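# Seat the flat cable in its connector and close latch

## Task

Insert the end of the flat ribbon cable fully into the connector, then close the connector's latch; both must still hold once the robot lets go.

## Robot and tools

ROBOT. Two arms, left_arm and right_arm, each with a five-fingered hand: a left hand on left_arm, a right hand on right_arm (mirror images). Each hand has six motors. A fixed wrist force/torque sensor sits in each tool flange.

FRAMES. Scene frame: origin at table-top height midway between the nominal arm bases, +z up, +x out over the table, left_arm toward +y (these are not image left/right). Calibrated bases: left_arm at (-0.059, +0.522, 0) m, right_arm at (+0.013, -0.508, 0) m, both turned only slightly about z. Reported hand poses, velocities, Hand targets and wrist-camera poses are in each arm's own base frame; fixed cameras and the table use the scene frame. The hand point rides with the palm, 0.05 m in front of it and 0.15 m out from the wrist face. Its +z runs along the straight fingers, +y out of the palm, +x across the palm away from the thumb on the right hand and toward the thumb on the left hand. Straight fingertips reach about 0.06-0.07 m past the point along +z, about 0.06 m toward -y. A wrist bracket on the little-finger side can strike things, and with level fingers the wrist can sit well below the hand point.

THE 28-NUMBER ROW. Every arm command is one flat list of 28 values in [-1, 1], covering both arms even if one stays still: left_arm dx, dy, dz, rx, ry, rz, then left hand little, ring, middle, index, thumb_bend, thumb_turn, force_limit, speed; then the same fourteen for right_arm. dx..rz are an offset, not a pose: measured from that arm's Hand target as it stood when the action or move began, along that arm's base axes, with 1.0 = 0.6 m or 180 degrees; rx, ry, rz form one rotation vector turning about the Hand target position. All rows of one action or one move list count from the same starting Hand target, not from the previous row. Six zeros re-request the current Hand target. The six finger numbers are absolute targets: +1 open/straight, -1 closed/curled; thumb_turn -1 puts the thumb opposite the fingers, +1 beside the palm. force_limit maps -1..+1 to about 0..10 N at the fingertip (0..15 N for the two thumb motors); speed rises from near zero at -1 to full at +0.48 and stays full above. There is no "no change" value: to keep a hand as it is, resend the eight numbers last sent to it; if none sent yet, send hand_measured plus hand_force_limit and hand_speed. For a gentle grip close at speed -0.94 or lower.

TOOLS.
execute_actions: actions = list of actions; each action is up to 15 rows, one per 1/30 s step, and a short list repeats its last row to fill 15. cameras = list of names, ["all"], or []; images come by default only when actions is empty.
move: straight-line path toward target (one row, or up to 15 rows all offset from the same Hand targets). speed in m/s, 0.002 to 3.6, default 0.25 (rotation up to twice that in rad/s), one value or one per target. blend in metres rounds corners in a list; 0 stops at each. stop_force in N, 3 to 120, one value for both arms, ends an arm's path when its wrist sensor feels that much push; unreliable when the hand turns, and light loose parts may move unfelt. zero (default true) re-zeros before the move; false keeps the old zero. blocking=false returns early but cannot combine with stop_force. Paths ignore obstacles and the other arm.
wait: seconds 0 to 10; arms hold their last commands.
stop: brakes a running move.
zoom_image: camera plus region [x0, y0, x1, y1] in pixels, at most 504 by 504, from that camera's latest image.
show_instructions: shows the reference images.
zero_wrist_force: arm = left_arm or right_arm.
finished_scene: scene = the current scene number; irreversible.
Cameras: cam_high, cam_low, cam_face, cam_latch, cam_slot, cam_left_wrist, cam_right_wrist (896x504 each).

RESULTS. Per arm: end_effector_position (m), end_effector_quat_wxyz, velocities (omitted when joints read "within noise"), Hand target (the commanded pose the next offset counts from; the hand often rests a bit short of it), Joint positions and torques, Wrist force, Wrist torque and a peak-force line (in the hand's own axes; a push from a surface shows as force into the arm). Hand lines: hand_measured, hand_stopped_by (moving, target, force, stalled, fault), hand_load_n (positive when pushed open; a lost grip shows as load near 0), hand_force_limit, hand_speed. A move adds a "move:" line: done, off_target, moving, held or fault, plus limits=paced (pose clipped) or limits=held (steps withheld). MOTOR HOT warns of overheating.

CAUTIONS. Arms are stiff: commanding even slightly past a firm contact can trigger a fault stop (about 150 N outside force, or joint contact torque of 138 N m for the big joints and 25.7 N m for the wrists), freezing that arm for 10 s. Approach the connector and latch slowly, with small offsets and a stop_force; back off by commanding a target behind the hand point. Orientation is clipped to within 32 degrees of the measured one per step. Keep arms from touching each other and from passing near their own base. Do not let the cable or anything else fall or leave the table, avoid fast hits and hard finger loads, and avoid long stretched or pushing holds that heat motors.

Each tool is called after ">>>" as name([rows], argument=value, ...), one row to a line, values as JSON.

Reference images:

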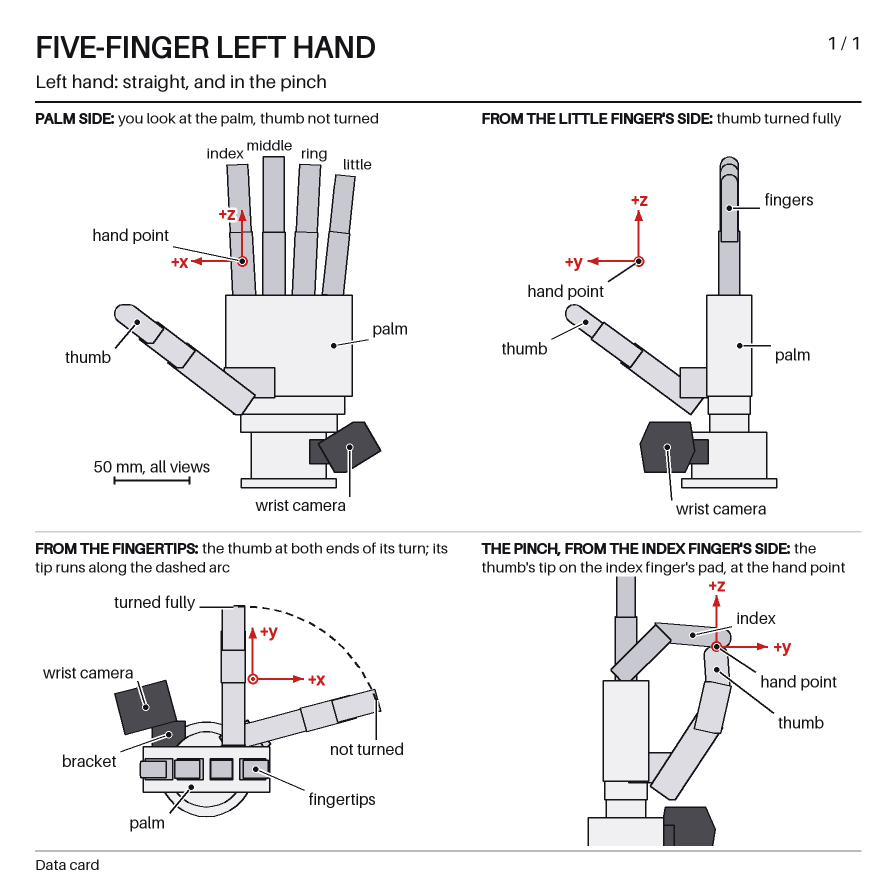

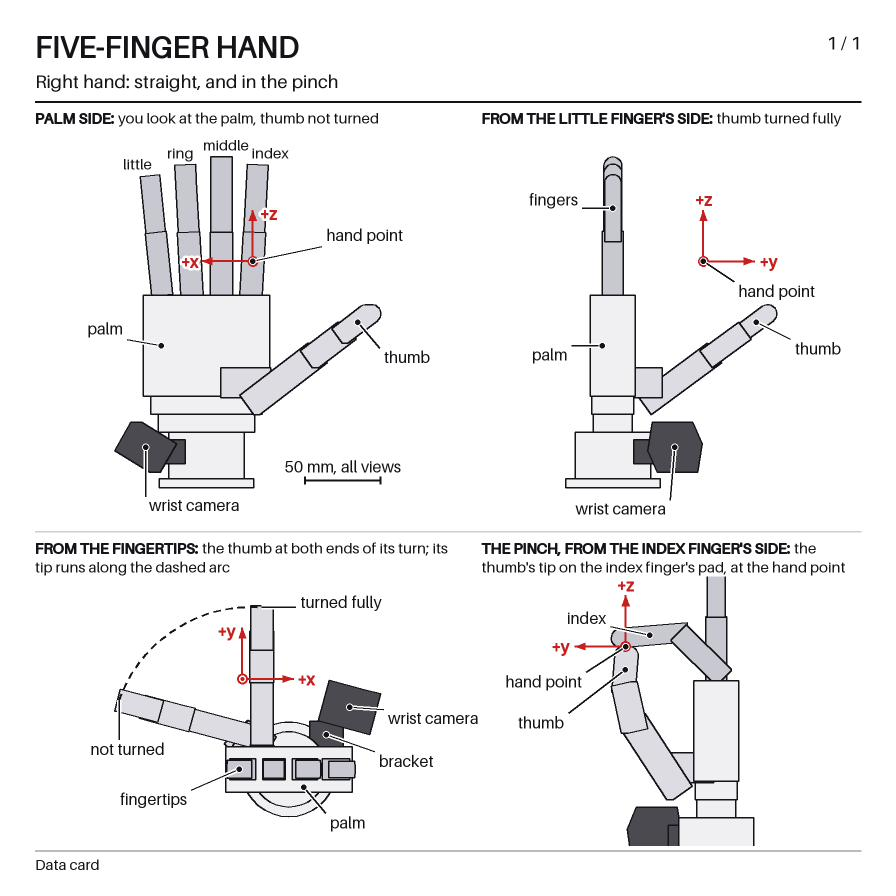

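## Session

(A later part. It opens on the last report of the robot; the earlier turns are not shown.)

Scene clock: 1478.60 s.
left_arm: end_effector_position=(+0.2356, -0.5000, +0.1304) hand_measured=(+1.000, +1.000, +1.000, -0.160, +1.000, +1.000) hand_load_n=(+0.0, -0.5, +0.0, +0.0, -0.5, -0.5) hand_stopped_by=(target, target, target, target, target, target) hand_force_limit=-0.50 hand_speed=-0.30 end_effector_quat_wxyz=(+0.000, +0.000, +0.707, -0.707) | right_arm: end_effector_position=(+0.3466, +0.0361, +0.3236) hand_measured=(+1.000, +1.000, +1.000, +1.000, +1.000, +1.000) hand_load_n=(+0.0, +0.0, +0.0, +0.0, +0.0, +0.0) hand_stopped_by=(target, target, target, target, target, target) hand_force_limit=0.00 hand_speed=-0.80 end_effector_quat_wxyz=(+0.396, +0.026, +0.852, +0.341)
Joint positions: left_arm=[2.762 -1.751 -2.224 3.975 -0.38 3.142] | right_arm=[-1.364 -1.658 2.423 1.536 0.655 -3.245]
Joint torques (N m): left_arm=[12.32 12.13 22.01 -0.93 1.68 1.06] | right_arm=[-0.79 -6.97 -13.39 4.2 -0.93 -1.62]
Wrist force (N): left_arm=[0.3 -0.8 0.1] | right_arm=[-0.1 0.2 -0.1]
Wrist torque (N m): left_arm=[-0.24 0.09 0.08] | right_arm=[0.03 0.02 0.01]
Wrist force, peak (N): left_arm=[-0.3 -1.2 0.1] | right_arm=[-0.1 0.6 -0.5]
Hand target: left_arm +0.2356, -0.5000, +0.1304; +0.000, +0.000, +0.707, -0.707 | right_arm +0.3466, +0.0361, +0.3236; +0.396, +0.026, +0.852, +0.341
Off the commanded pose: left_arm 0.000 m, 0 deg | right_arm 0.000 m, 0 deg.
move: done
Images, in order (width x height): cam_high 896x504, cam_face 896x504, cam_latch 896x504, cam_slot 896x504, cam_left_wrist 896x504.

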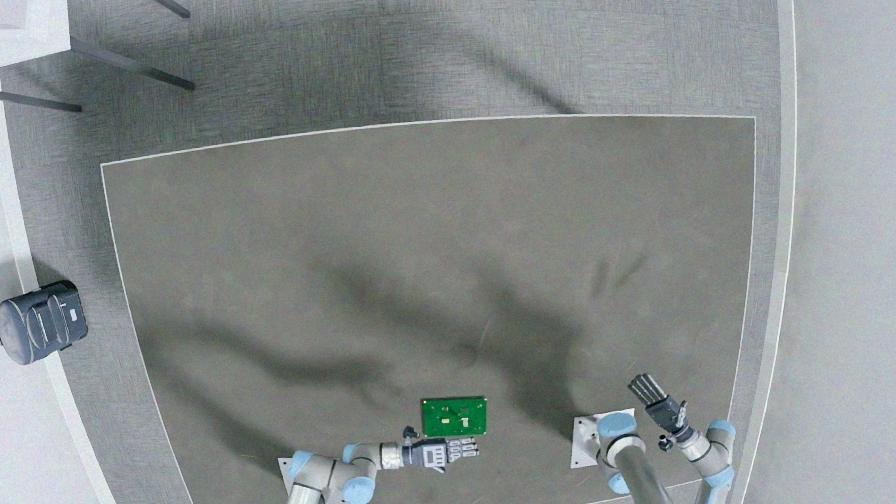

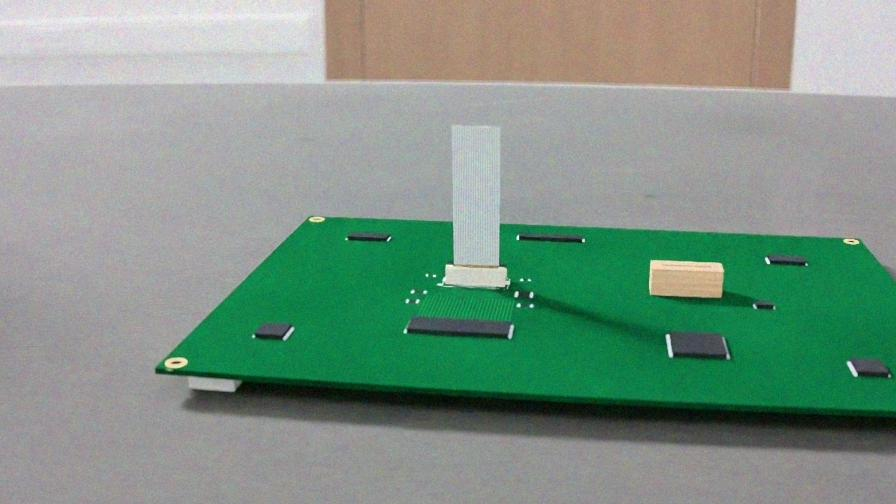

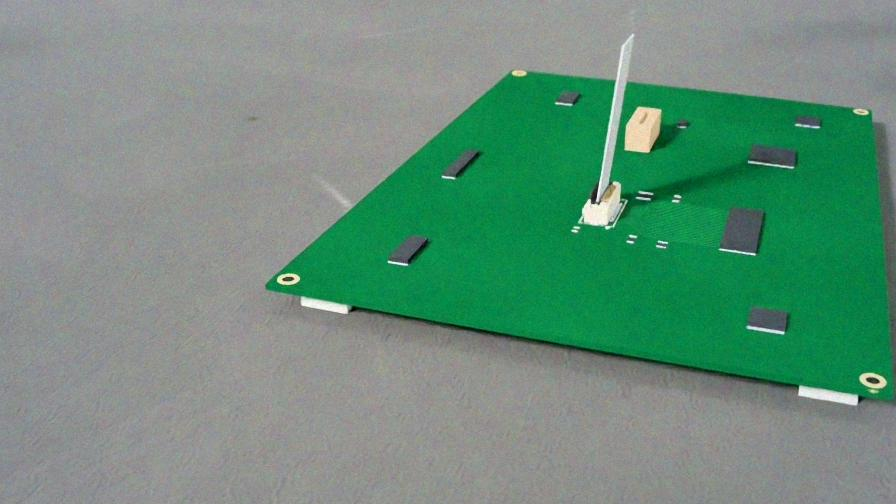

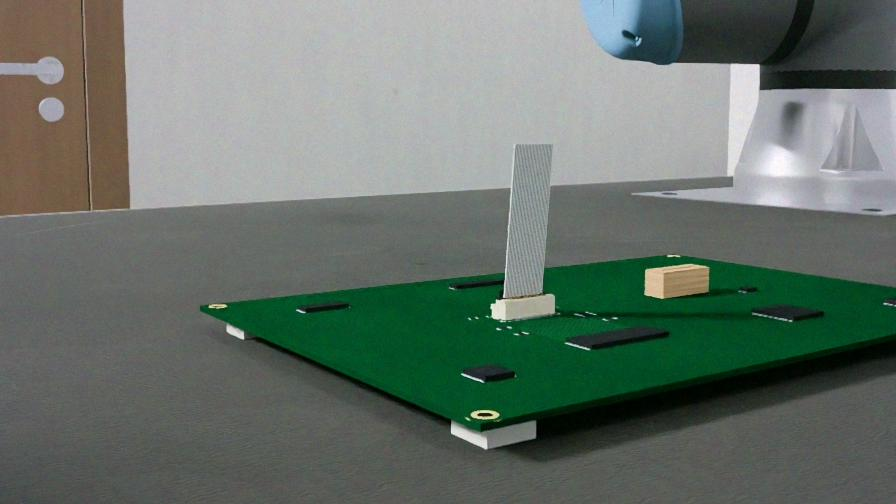

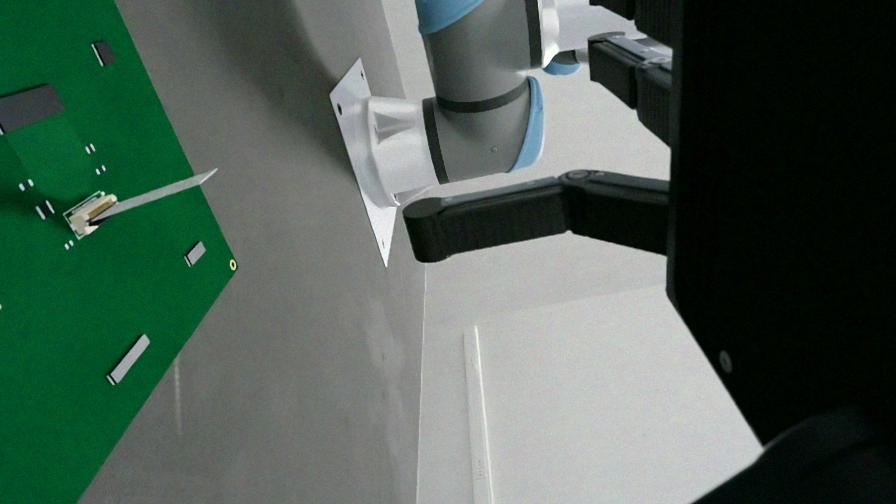

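>>> move(target=[0.0007,-0.055,-0.134,0,0,0,1,1,1,-0.16,1,1,-0.5,-0.3,0,0,0,0,0,0,1,1,1,1,1,1,0,-0.8], speed=0.1, stop_force=8, cameras=["cam_face","cam_latch","cam_slot","cam_left_wrist"])

Scene clock: 1499.27 s.
left_arm: end_effector_position=(+0.2360, -0.5330, +0.0500) hand_measured=(+1.000, +1.000, +1.000, -0.160, +1.000, +1.000) hand_load_n=(+0.0, +0.0, +0.0, +0.0, +0.0, +0.0) hand_stopped_by=(target, target, target, target, target, target) hand_force_limit=-0.50 hand_speed=-0.30 end_effector_quat_wxyz=(+0.000, +0.000, +0.707, -0.707) | right_arm: end_effector_position=(+0.3466, +0.0361, +0.3236) hand_measured=(+1.000, +1.000, +1.000, +1.000, +1.000, +1.000) hand_load_n=(+0.0, +0.0, +0.0, +0.0, +0.0, +0.0) hand_stopped_by=(target, target, target, target, target, target) hand_force_limit=0.00 hand_speed=-0.80 end_effector_quat_wxyz=(+0.396, +0.026, +0.852, +0.341)
Joint positions: left_arm=[2.677 -1.987 -2.21 4.197 -0.465 3.142] | right_arm=[-1.364 -1.658 2.423 1.536 0.655 -3.245]
Joint torques (N m): left_arm=[-12.32 19.35 19.32 2.41 -1.5 -1.34] | right_arm=[-0.22 -7.55 -14.14 4.1 -0.94 -1.36]
Wrist force (N): left_arm=[0.0 -0.9 -0.4] | right_arm=[0.0 0.3 -0.1]
Wrist torque (N m): left_arm=[-0.26 0.12 0.22] | right_arm=[0.05 0.01 0.01]
Wrist force, peak (N): left_arm=[0.0 -1.5 -0.2] | right_arm=[-0.2 0.7 -0.4]
Hand target: left_arm +0.2360, -0.5330, +0.0500; +0.000, +0.000, +0.707, -0.707 | right_arm +0.3466, +0.0361, +0.3236; +0.396, +0.026, +0.852, +0.341
Off the commanded pose: left_arm 0.000 m, 0 deg | right_arm 0.000 m, 0 deg.
move: done
Images, in order (width x height): cam_face 896x504, cam_latch 896x504, cam_slot 896x504, cam_left_wrist 896x504.

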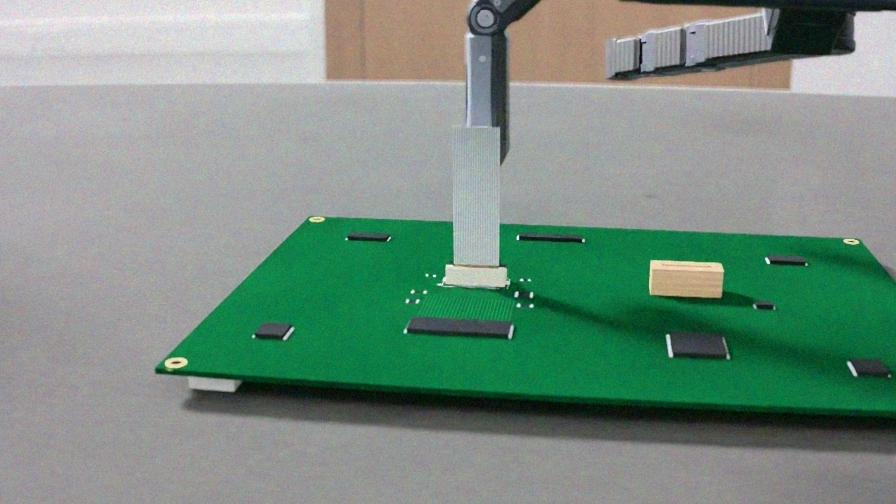

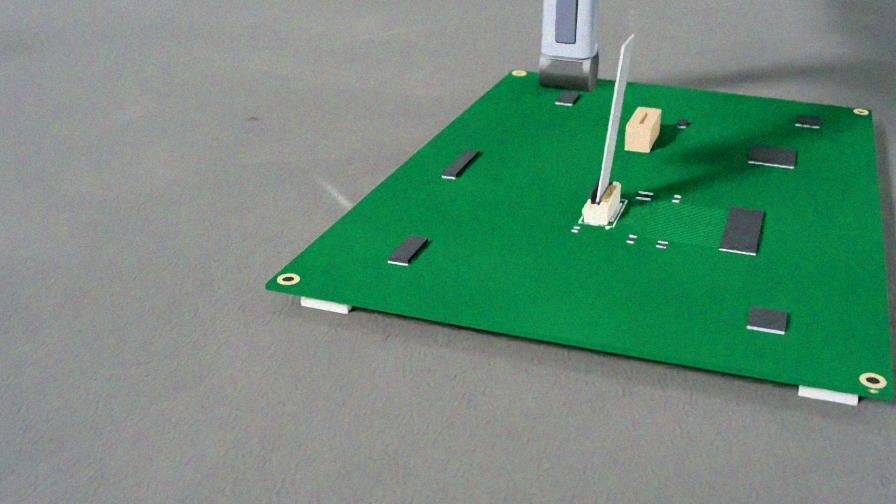

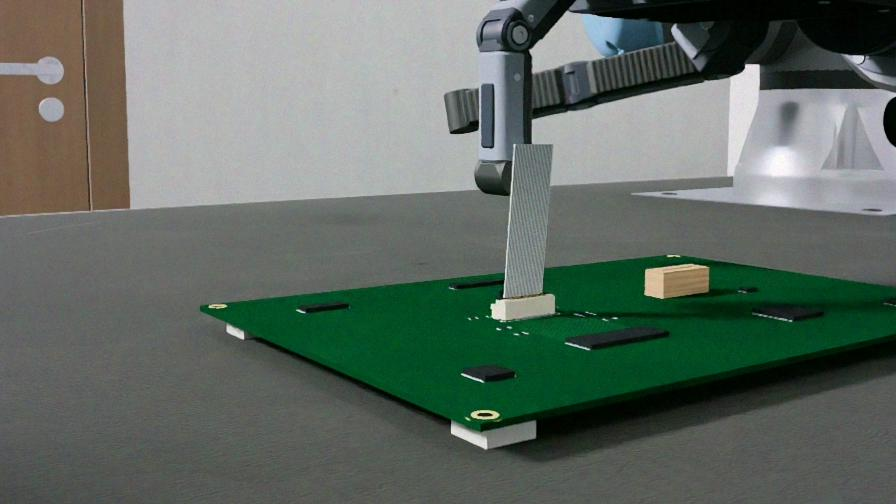

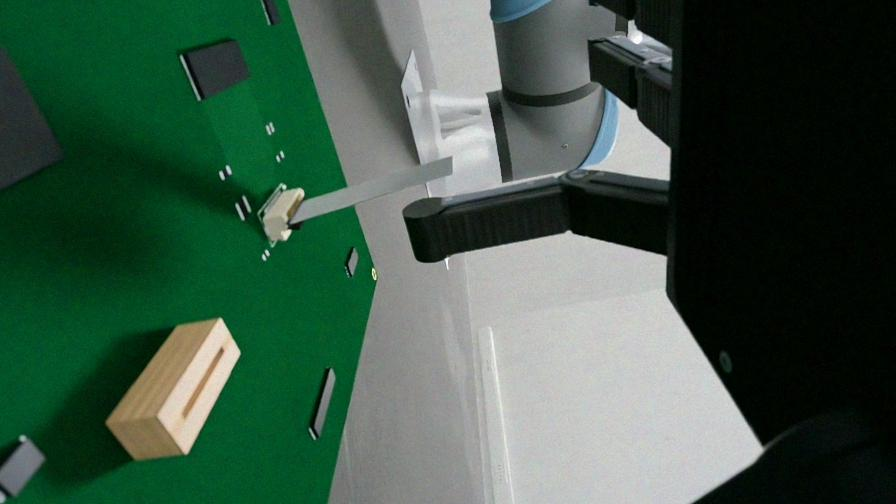

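>>> move([
  [0.0028,-0.004,0,0,0,0,1,1,1,-0.16,1,1,-0.5,-0.3,0,0,0,0,0,0,1,1,1,1,1,1,0,-0.8],
  [0.0028,-0.004,-0.038,0,0,0,1,1,1,-0.16,1,1,-0.5,-0.3,0,0,0,0,0,0,1,1,1,1,1,1,0,-0.8],
], speed=0.04, stop_force=5, cameras=["cam_face","cam_latch","cam_slot","cam_left_wrist"])

>>> zoom_image(camera="cam_latch", region=[555, 125, 655, 225])

>>> zoom_image(camera="cam_face", region=[430, 195, 530, 295])

>>> zoom_image(camera="cam_left_wrist", region=[300, 130, 460, 290])

Scene clock: 1531.87 s.
left_arm: end_effector_position=(+0.2377, -0.5354, +0.0272) hand_measured=(+1.000, +1.000, +1.000, -0.160, +1.000, +1.000) hand_load_n=(+0.0, -0.5, -0.5, +0.0, +0.0, +0.0) hand_stopped_by=(target, target, target, target, target, target) hand_force_limit=-0.50 hand_speed=-0.30 end_effector_quat_wxyz=(+0.000, +0.000, +0.707, -0.707) | right_arm: end_effector_position=(+0.3466, +0.0361, +0.3236) hand_measured=(+1.000, +1.000, +1.000, +1.000, +1.000, +1.000) hand_load_n=(+0.0, +0.0, +0.0, +0.0, +0.0, +0.0) hand_stopped_by=(target, target, target, target, target, target) hand_force_limit=0.00 hand_speed=-0.80 end_effector_quat_wxyz=(+0.396, +0.026, +0.852, +0.341)
Joint positions: left_arm=[2.673 -2.05 -2.208 4.258 -0.468 3.142] | right_arm=[-1.364 -1.658 2.423 1.536 0.655 -3.245]
Joint torques (N m): left_arm=[-11.35 20.33 3.86 2.54 -1.54 -1.31] | right_arm=[0.86 -7.56 -12.82 3.8 -0.98 -1.47]
Wrist force (N): left_arm=[0.0 -0.9 -0.2] | right_arm=[0.1 0.3 -0.1]
Wrist torque (N m): left_arm=[-0.26 0.13 0.19] | right_arm=[0.05 -0.01 0.01]
Wrist force, peak (N): left_arm=[-0.4 -1.2 0.0] | right_arm=[-0.2 0.7 -0.6]
Hand target: left_arm +0.2377, -0.5354, +0.0272; +0.000, +0.000, +0.707, -0.707 | right_arm +0.3466, +0.0361, +0.3236; +0.396, +0.026, +0.852, +0.341
Off the commanded pose: left_arm 0.000 m, 0 deg | right_arm 0.000 m, 0 deg.
move: done
Images, in order (width x height): cam_face 896x504, cam_latch 896x504, cam_slot 896x504, cam_left_wrist 896x504.

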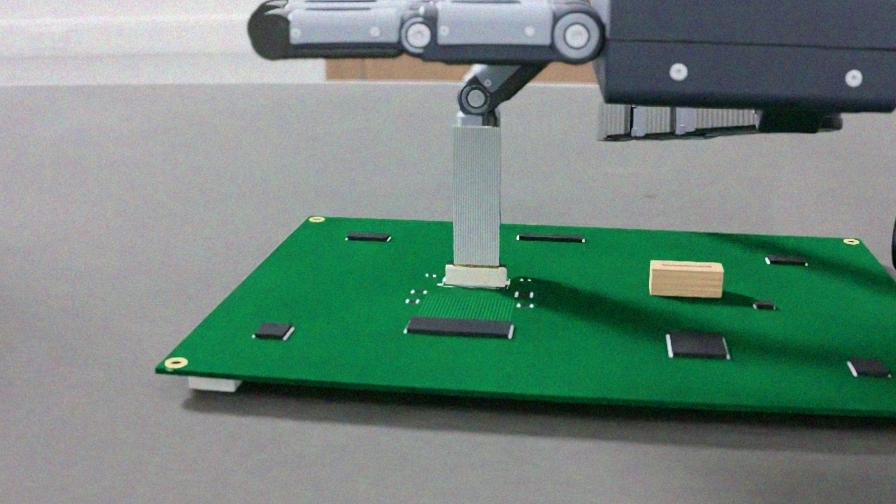

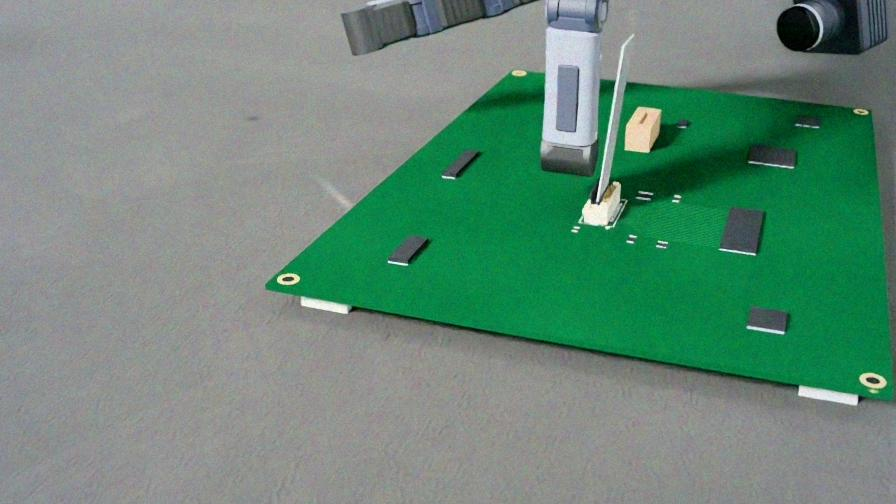

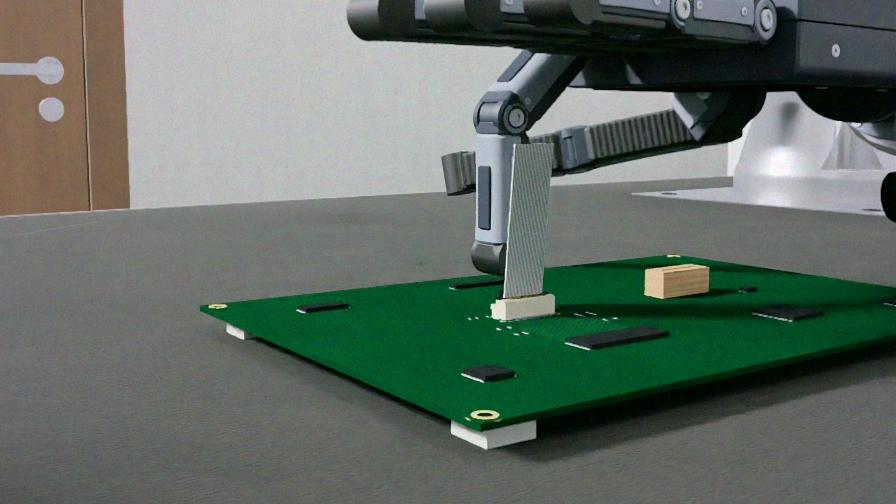

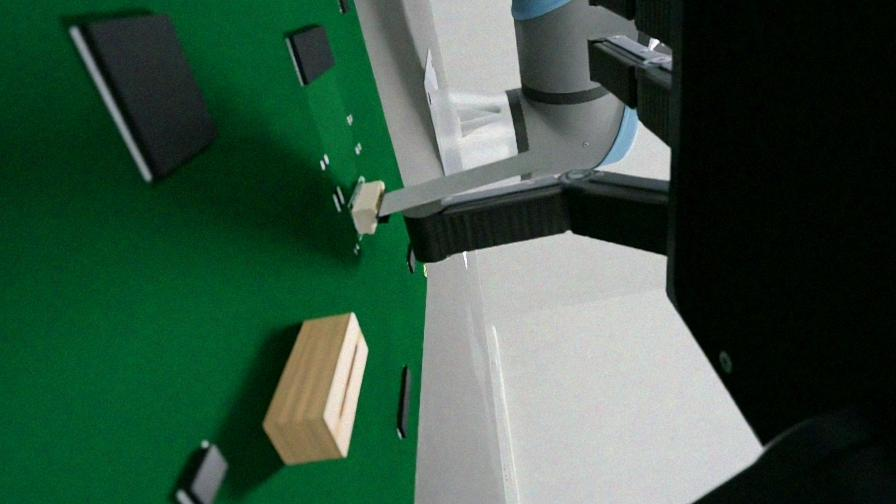

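Scaled by 5.040 from the camera's 896x504 image, which has a finer 1280x720 frame.

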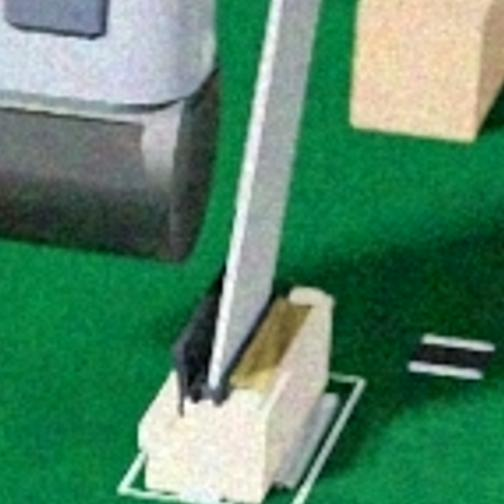

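Scaled by 5.040 from the camera's 896x504 image, which has a finer 1280x720 frame.

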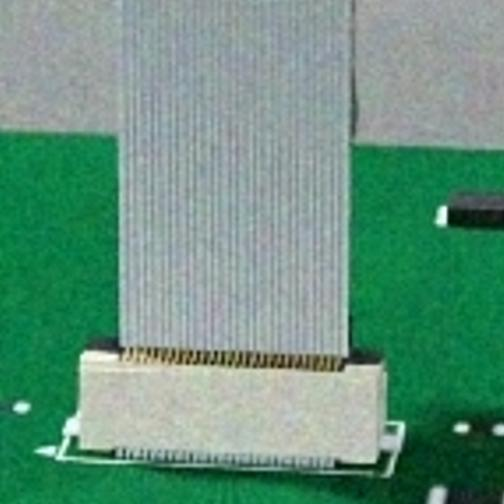

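Scaled by 3.150 from the camera's 896x504 image, which has a finer 1280x720 frame.

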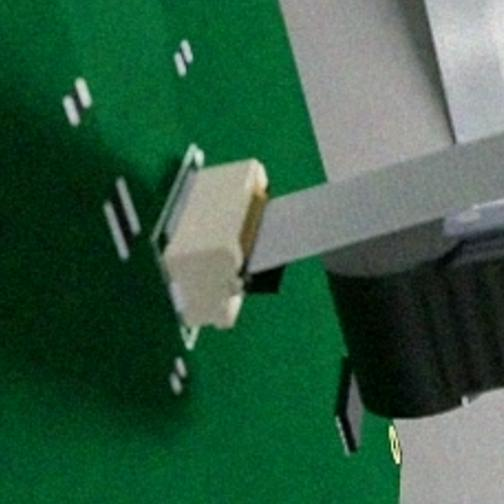

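>>> move([
  [0.003,0,0,0,0,0,1,1,1,-0.16,1,1,-0.5,-0.3,0,0,0,0,0,0,1,1,1,1,1,1,0,-0.8],
  [0.003,0,-0.009,0,0,0,1,1,1,-0.16,1,1,-0.5,-0.3,0,0,0,0,0,0,1,1,1,1,1,1,0,-0.8],
], speed=0.008, stop_force=4, cameras=["cam_face","cam_latch","cam_slot","cam_left_wrist"])

>>> zoom_image(camera="cam_latch", region=[555, 125, 655, 225])

>>> zoom_image(camera="cam_left_wrist", region=[320, 150, 440, 270])

Scene clock: 1565.40 s.
left_arm: end_effector_position=(+0.2395, -0.5354, +0.0242) hand_measured=(+1.000, +1.000, +1.000, -0.160, +1.000, +1.000) hand_load_n=(+0.0, +0.0, +0.0, +0.0, +0.0, +0.0) hand_stopped_by=(target, target, target, target, target, target) hand_force_limit=-0.50 hand_speed=-0.30 end_effector_quat_wxyz=(+0.000, +0.000, +0.707, -0.707) | right_arm: end_effector_position=(+0.3466, +0.0361, +0.3236) hand_measured=(+1.000, +1.000, +1.000, +1.000, +1.000, +1.000) hand_load_n=(+0.0, +0.0, +0.0, +0.0, +0.0, +0.0) hand_stopped_by=(target, target, target, target, target, target) hand_force_limit=0.00 hand_speed=-0.80 end_effector_quat_wxyz=(+0.396, +0.026, +0.852, +0.341)
Joint positions: left_arm=[2.676 -2.06 -2.204 4.265 -0.466 3.142] | right_arm=[-1.364 -1.658 2.423 1.536 0.655 -3.245]
Joint torques (N m): left_arm=[9.69 41.2 14.92 -1.01 -0.26 -0.52] | right_arm=[0.33 -7.95 -13.38 4.15 -0.87 -1.57]
Wrist force (N): left_arm=[0.0 -1.5 -0.1] | right_arm=[-0.2 -0.1 -0.3]
Wrist torque (N m): left_arm=[-0.30 0.15 0.20] | right_arm=[-0.01 0.04 -0.02]
Wrist force, peak (N): left_arm=[0.8 -7.6 -0.6] | right_arm=[-0.2 0.4 -0.8]
Hand target: left_arm +0.2396, -0.5354, +0.0242; +0.000, +0.000, +0.707, -0.707 (not the last commanded pose) | right_arm +0.3466, +0.0361, +0.3236; +0.396, +0.026, +0.852, +0.341
Off the commanded pose: left_arm 0.002 m, 0 deg | right_arm 0.000 m, 0 deg.
move: contact (left_arm); path passed 1 of 2 targets
Images, in order (width x height): cam_face 896x504, cam_latch 896x504, cam_slot 896x504, cam_left_wrist 896x504.

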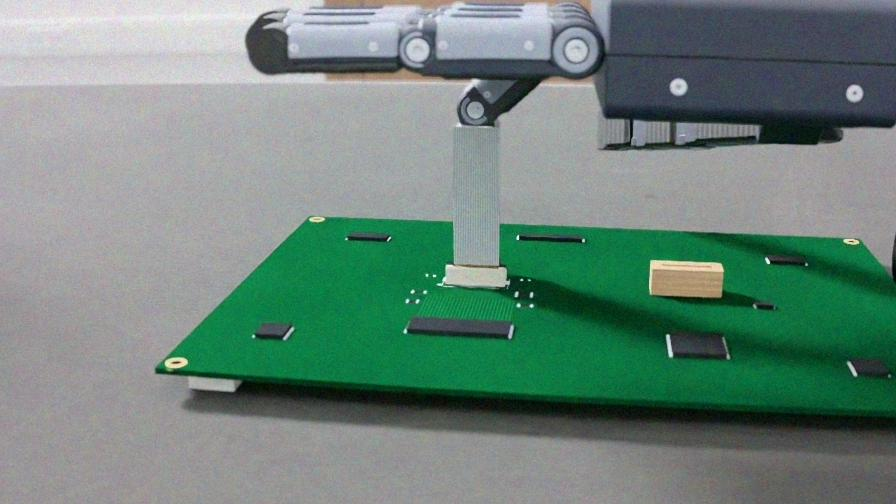

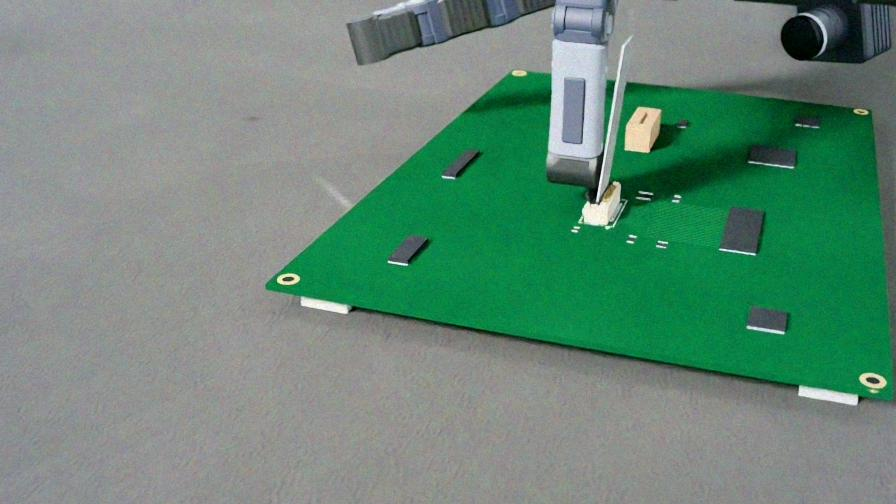

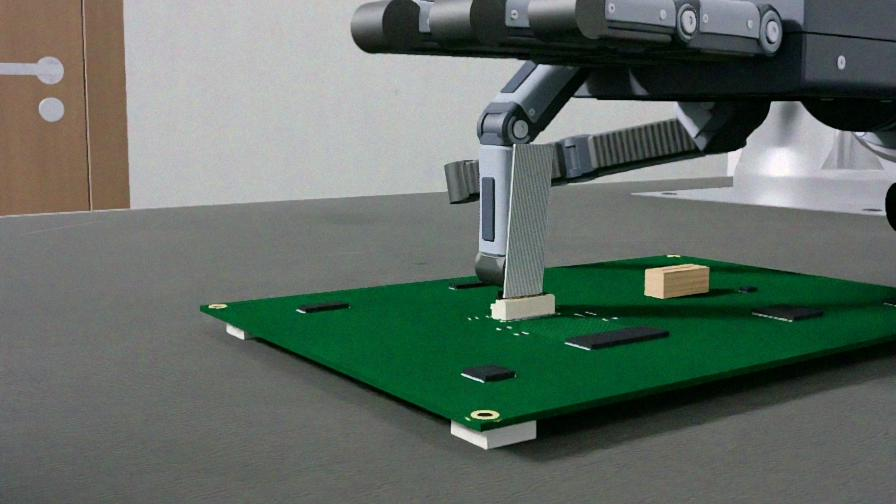

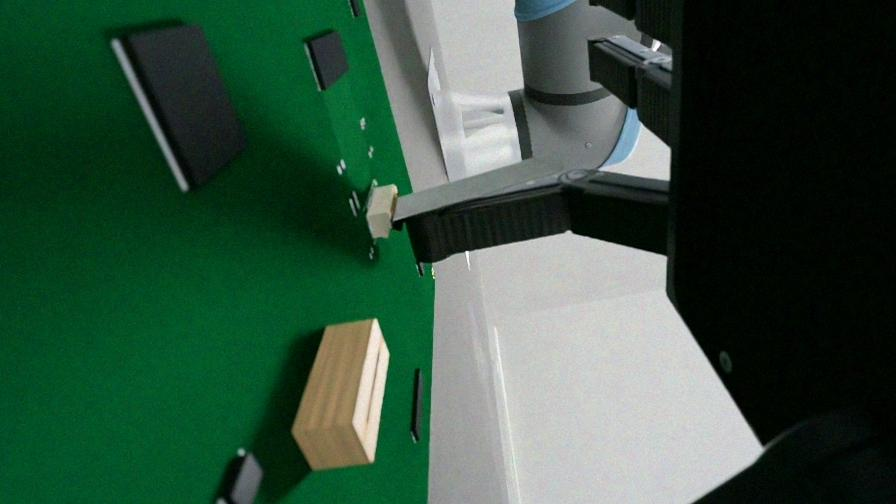

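Scaled by 5.040 from the camera's 896x504 image, which has a finer 1280x720 frame.

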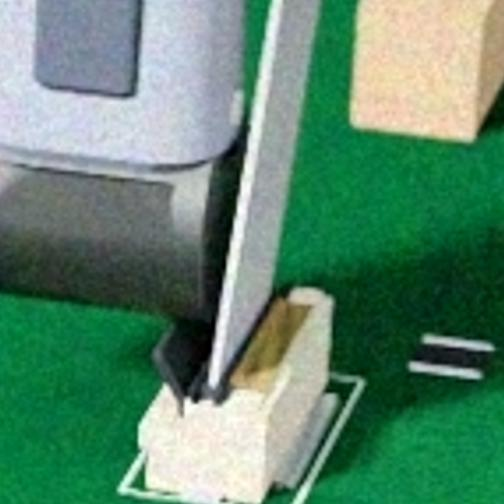

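Scaled by 4.200 from the camera's 896x504 image, which has a finer 1280x720 frame.

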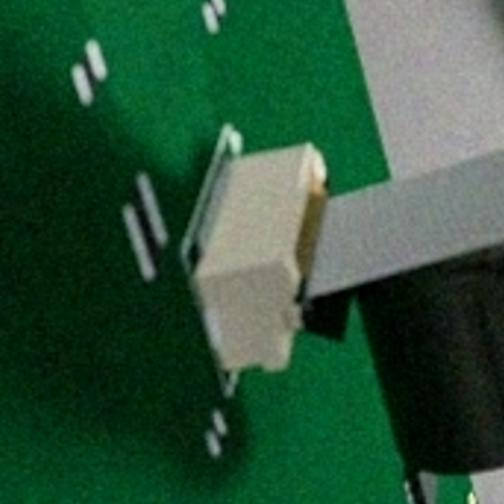

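>>> move(target=[-0.005,0,-0.005,0,0,0,1,1,1,-0.16,1,1,-0.5,-0.3,0,0,0,0,0,0,1,1,1,1,1,1,0,-0.8], speed=0.006, stop_force=7, cameras=["cam_face","cam_latch","cam_slot","cam_left_wrist"])

>>> zoom_image(camera="cam_latch", region=[555, 125, 655, 225])

>>> zoom_image(camera="cam_left_wrist", region=[320, 150, 440, 270])

Scene clock: 1576.17 s.
left_arm: end_effector_position=(+0.2366, -0.5354, +0.0212) hand_measured=(+1.000, +1.000, +1.000, -0.160, +1.000, +1.000) hand_load_n=(+0.0, -0.5, +0.0, +0.5, +0.0, -0.5) hand_stopped_by=(target, target, target, target, target, target) hand_force_limit=-0.50 hand_speed=-0.30 end_effector_quat_wxyz=(+0.000, +0.000, +0.707, -0.707) | right_arm: end_effector_position=(+0.3466, +0.0361, +0.3236) hand_measured=(+1.000, +1.000, +1.000, +1.000, +1.000, +1.000) hand_load_n=(+0.0, +0.0, +0.0, +0.0, +0.0, +0.0) hand_stopped_by=(target, target, target, target, target, target) hand_force_limit=0.00 hand_speed=-0.80 end_effector_quat_wxyz=(+0.396, +0.026, +0.852, +0.341)
Joint positions: left_arm=[2.672 -2.065 -2.211 4.277 -0.47 3.142] | right_arm=[-1.364 -1.658 2.423 1.536 0.655 -3.245]
Joint torques (N m): left_arm=[-12.53 19.5 3.22 2.2 -1.4 -1.18] | right_arm=[0.97 -7.12 -13.17 3.99 -0.9 -1.43]
Wrist force (N): left_arm=[-0.5 -3.7 0.0] | right_arm=[0.0 0.4 -0.3]
Wrist torque (N m): left_arm=[-0.35 0.11 0.25] | right_arm=[0.08 0.02 0.01]
Wrist force, peak (N): left_arm=[-0.3 -4.7 -0.5] | right_arm=[-0.2 0.7 -0.4]
Hand target: left_arm +0.2366, -0.5354, +0.0212; +0.000, +0.000, +0.707, -0.707 | right_arm +0.3466, +0.0361, +0.3236; +0.396, +0.026, +0.852, +0.341
Off the commanded pose: left_arm 0.000 m, 0 deg | right_arm 0.000 m, 0 deg.
move: done
Images, in order (width x height): cam_face 896x504, cam_latch 896x504, cam_slot 896x504, cam_left_wrist 896x504.

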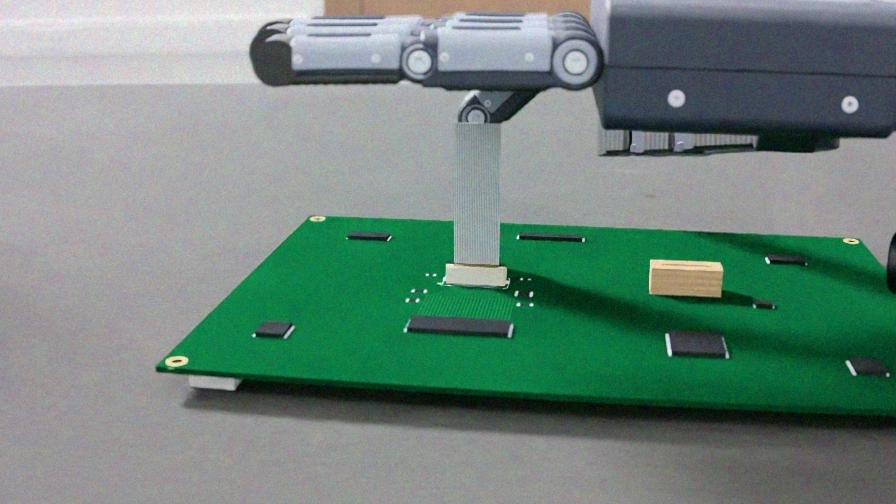

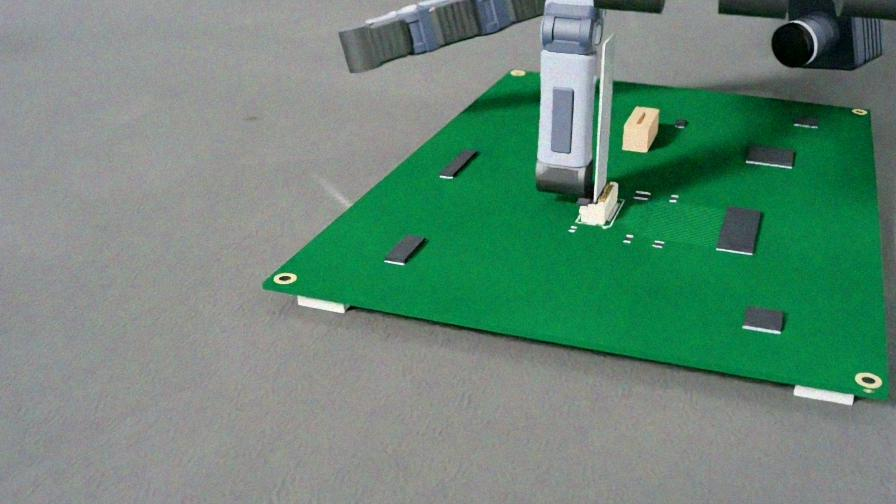

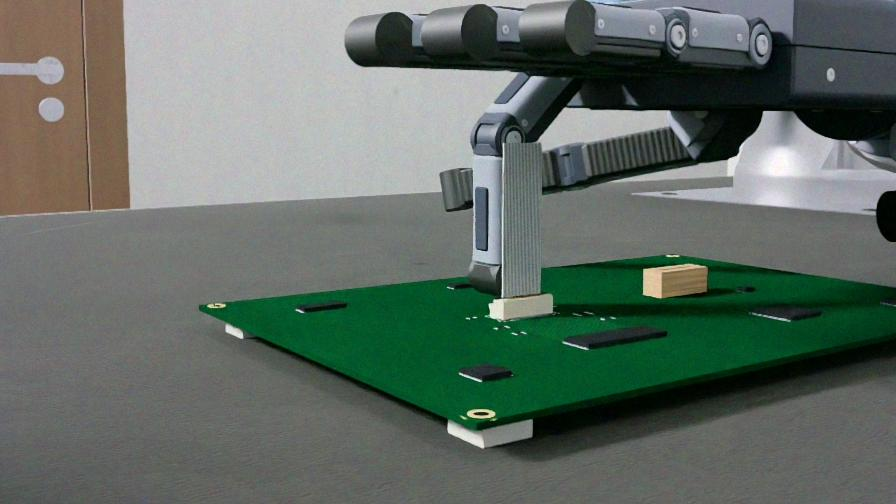

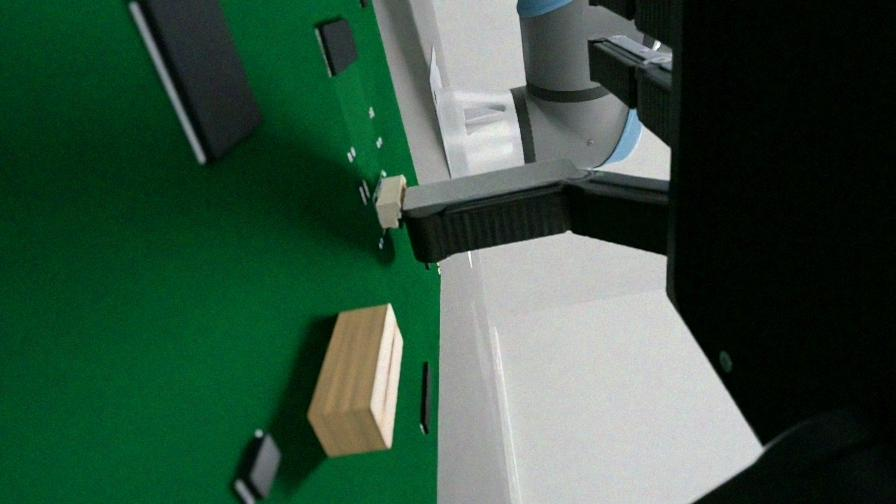

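Scaled by 5.040 from the camera's 896x504 image, which has a finer 1280x720 frame.

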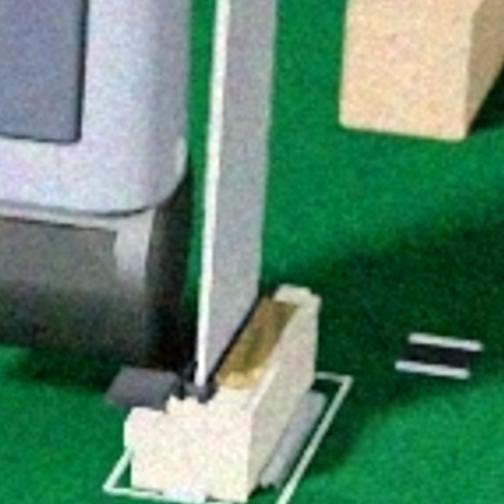

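Scaled by 4.200 from the camera's 896x504 image, which has a finer 1280x720 frame.

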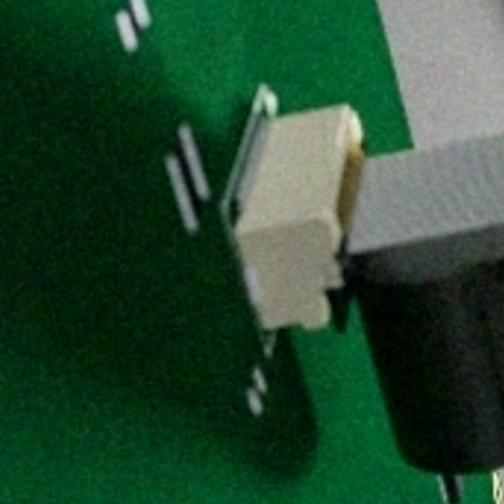

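>>> move(target=[0,0,-0.006,0,0,0,1,1,1,-0.16,1,1,-0.5,-0.3,0,0,0,0,0,0,1,1,1,1,1,1,0,-0.8], speed=0.005, stop_force=8, cameras=["cam_face","cam_latch","cam_slot"])

>>> zoom_image(camera="cam_latch", region=[555, 125, 655, 225])

Scene clock: 1583.70 s.
left_arm: end_effector_position=(+0.2366, -0.5354, +0.0208) hand_measured=(+1.000, +1.000, +1.000, -0.160, +1.000, +1.000) hand_load_n=(+0.0, +0.0, -0.5, +0.5, +0.0, +0.0) hand_stopped_by=(target, target, target, target, target, target) hand_force_limit=-0.50 hand_speed=-0.30 end_effector_quat_wxyz=(+0.000, +0.000, +0.707, -0.707) | right_arm: end_effector_position=(+0.3466, +0.0361, +0.3236) hand_measured=(+1.000, +1.000, +1.000, +1.000, +1.000, +1.000) hand_load_n=(+0.0, +0.0, +0.0, +0.0, +0.0, +0.0) hand_stopped_by=(target, target, target, target, target, target) hand_force_limit=0.00 hand_speed=-0.80 end_effector_quat_wxyz=(+0.396, +0.026, +0.852, +0.341)
Joint positions: left_arm=[2.672 -2.067 -2.211 4.278 -0.47 3.142] | right_arm=[-1.364 -1.658 2.423 1.536 0.655 -3.245]
Joint torques (N m): left_arm=[-11.27 36.81 5.47 -1.66 -1.39 -0.8] | right_arm=[0.06 -7.64 -12.78 4.24 -1.01 -1.62]
Wrist force (N): left_arm=[-0.4 -11.4 -1.6] | right_arm=[0.0 0.2 -0.4]
Wrist torque (N m): left_arm=[-0.44 0.13 0.30] | right_arm=[0.05 0.01 0.01]
Wrist force, peak (N): left_arm=[0.0 -15.2 -1.9] | right_arm=[0.0 0.5 -0.6]
Hand target: left_arm +0.2366, -0.5354, +0.0208; +0.000, +0.000, +0.707, -0.707 (not the last commanded pose) | right_arm +0.3466, +0.0361, +0.3236; +0.396, +0.026, +0.852, +0.341
Off the commanded pose: left_arm 0.003 m, 0 deg | right_arm 0.000 m, 0 deg.
move: contact (left_arm)
Images, in order (width x height): cam_face 896x504, cam_latch 896x504, cam_slot 896x504.

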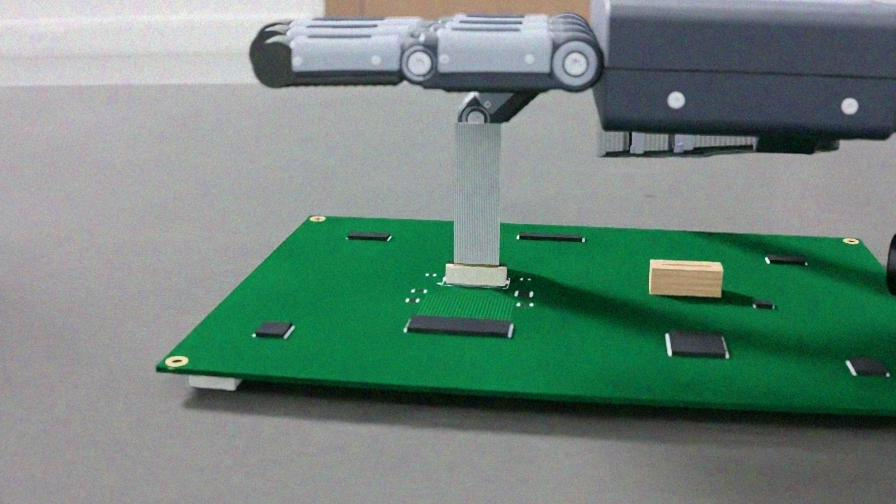

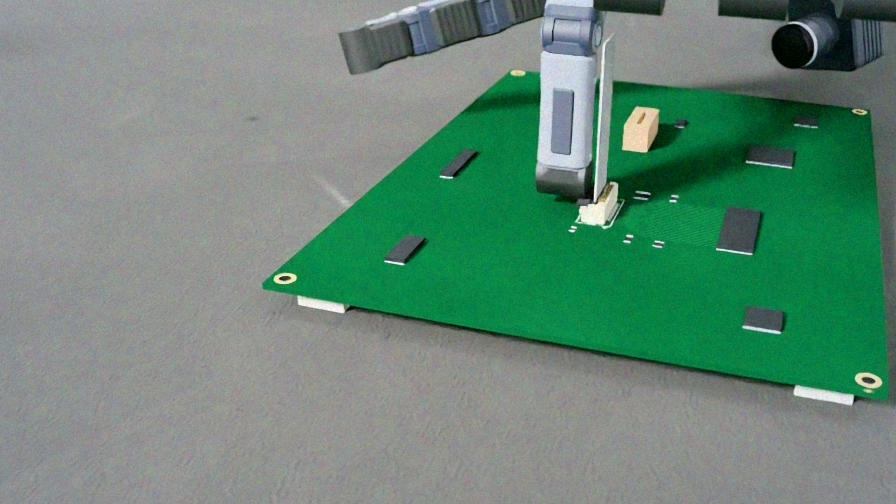

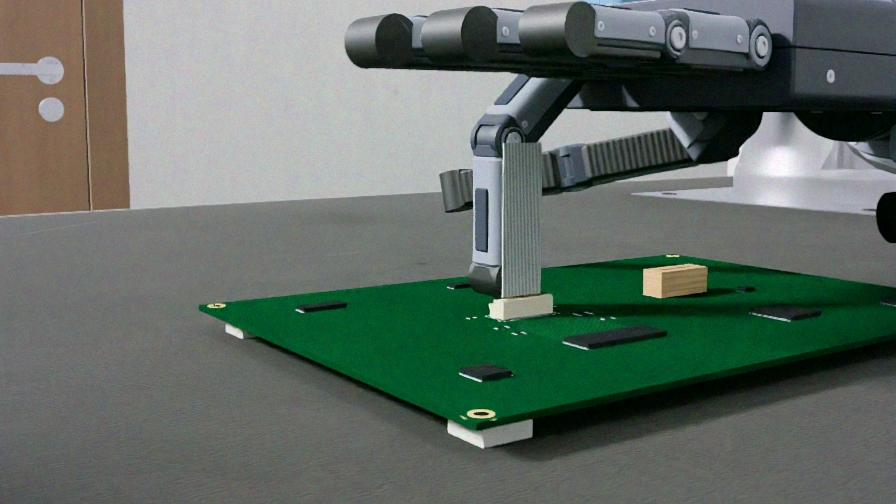

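Scaled by 5.040 from the camera's 896x504 image, which has a finer 1280x720 frame.

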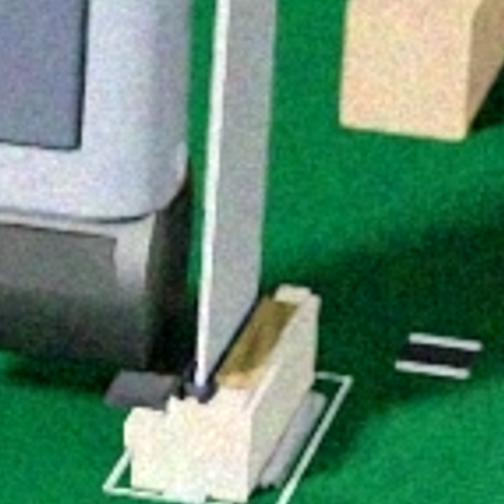

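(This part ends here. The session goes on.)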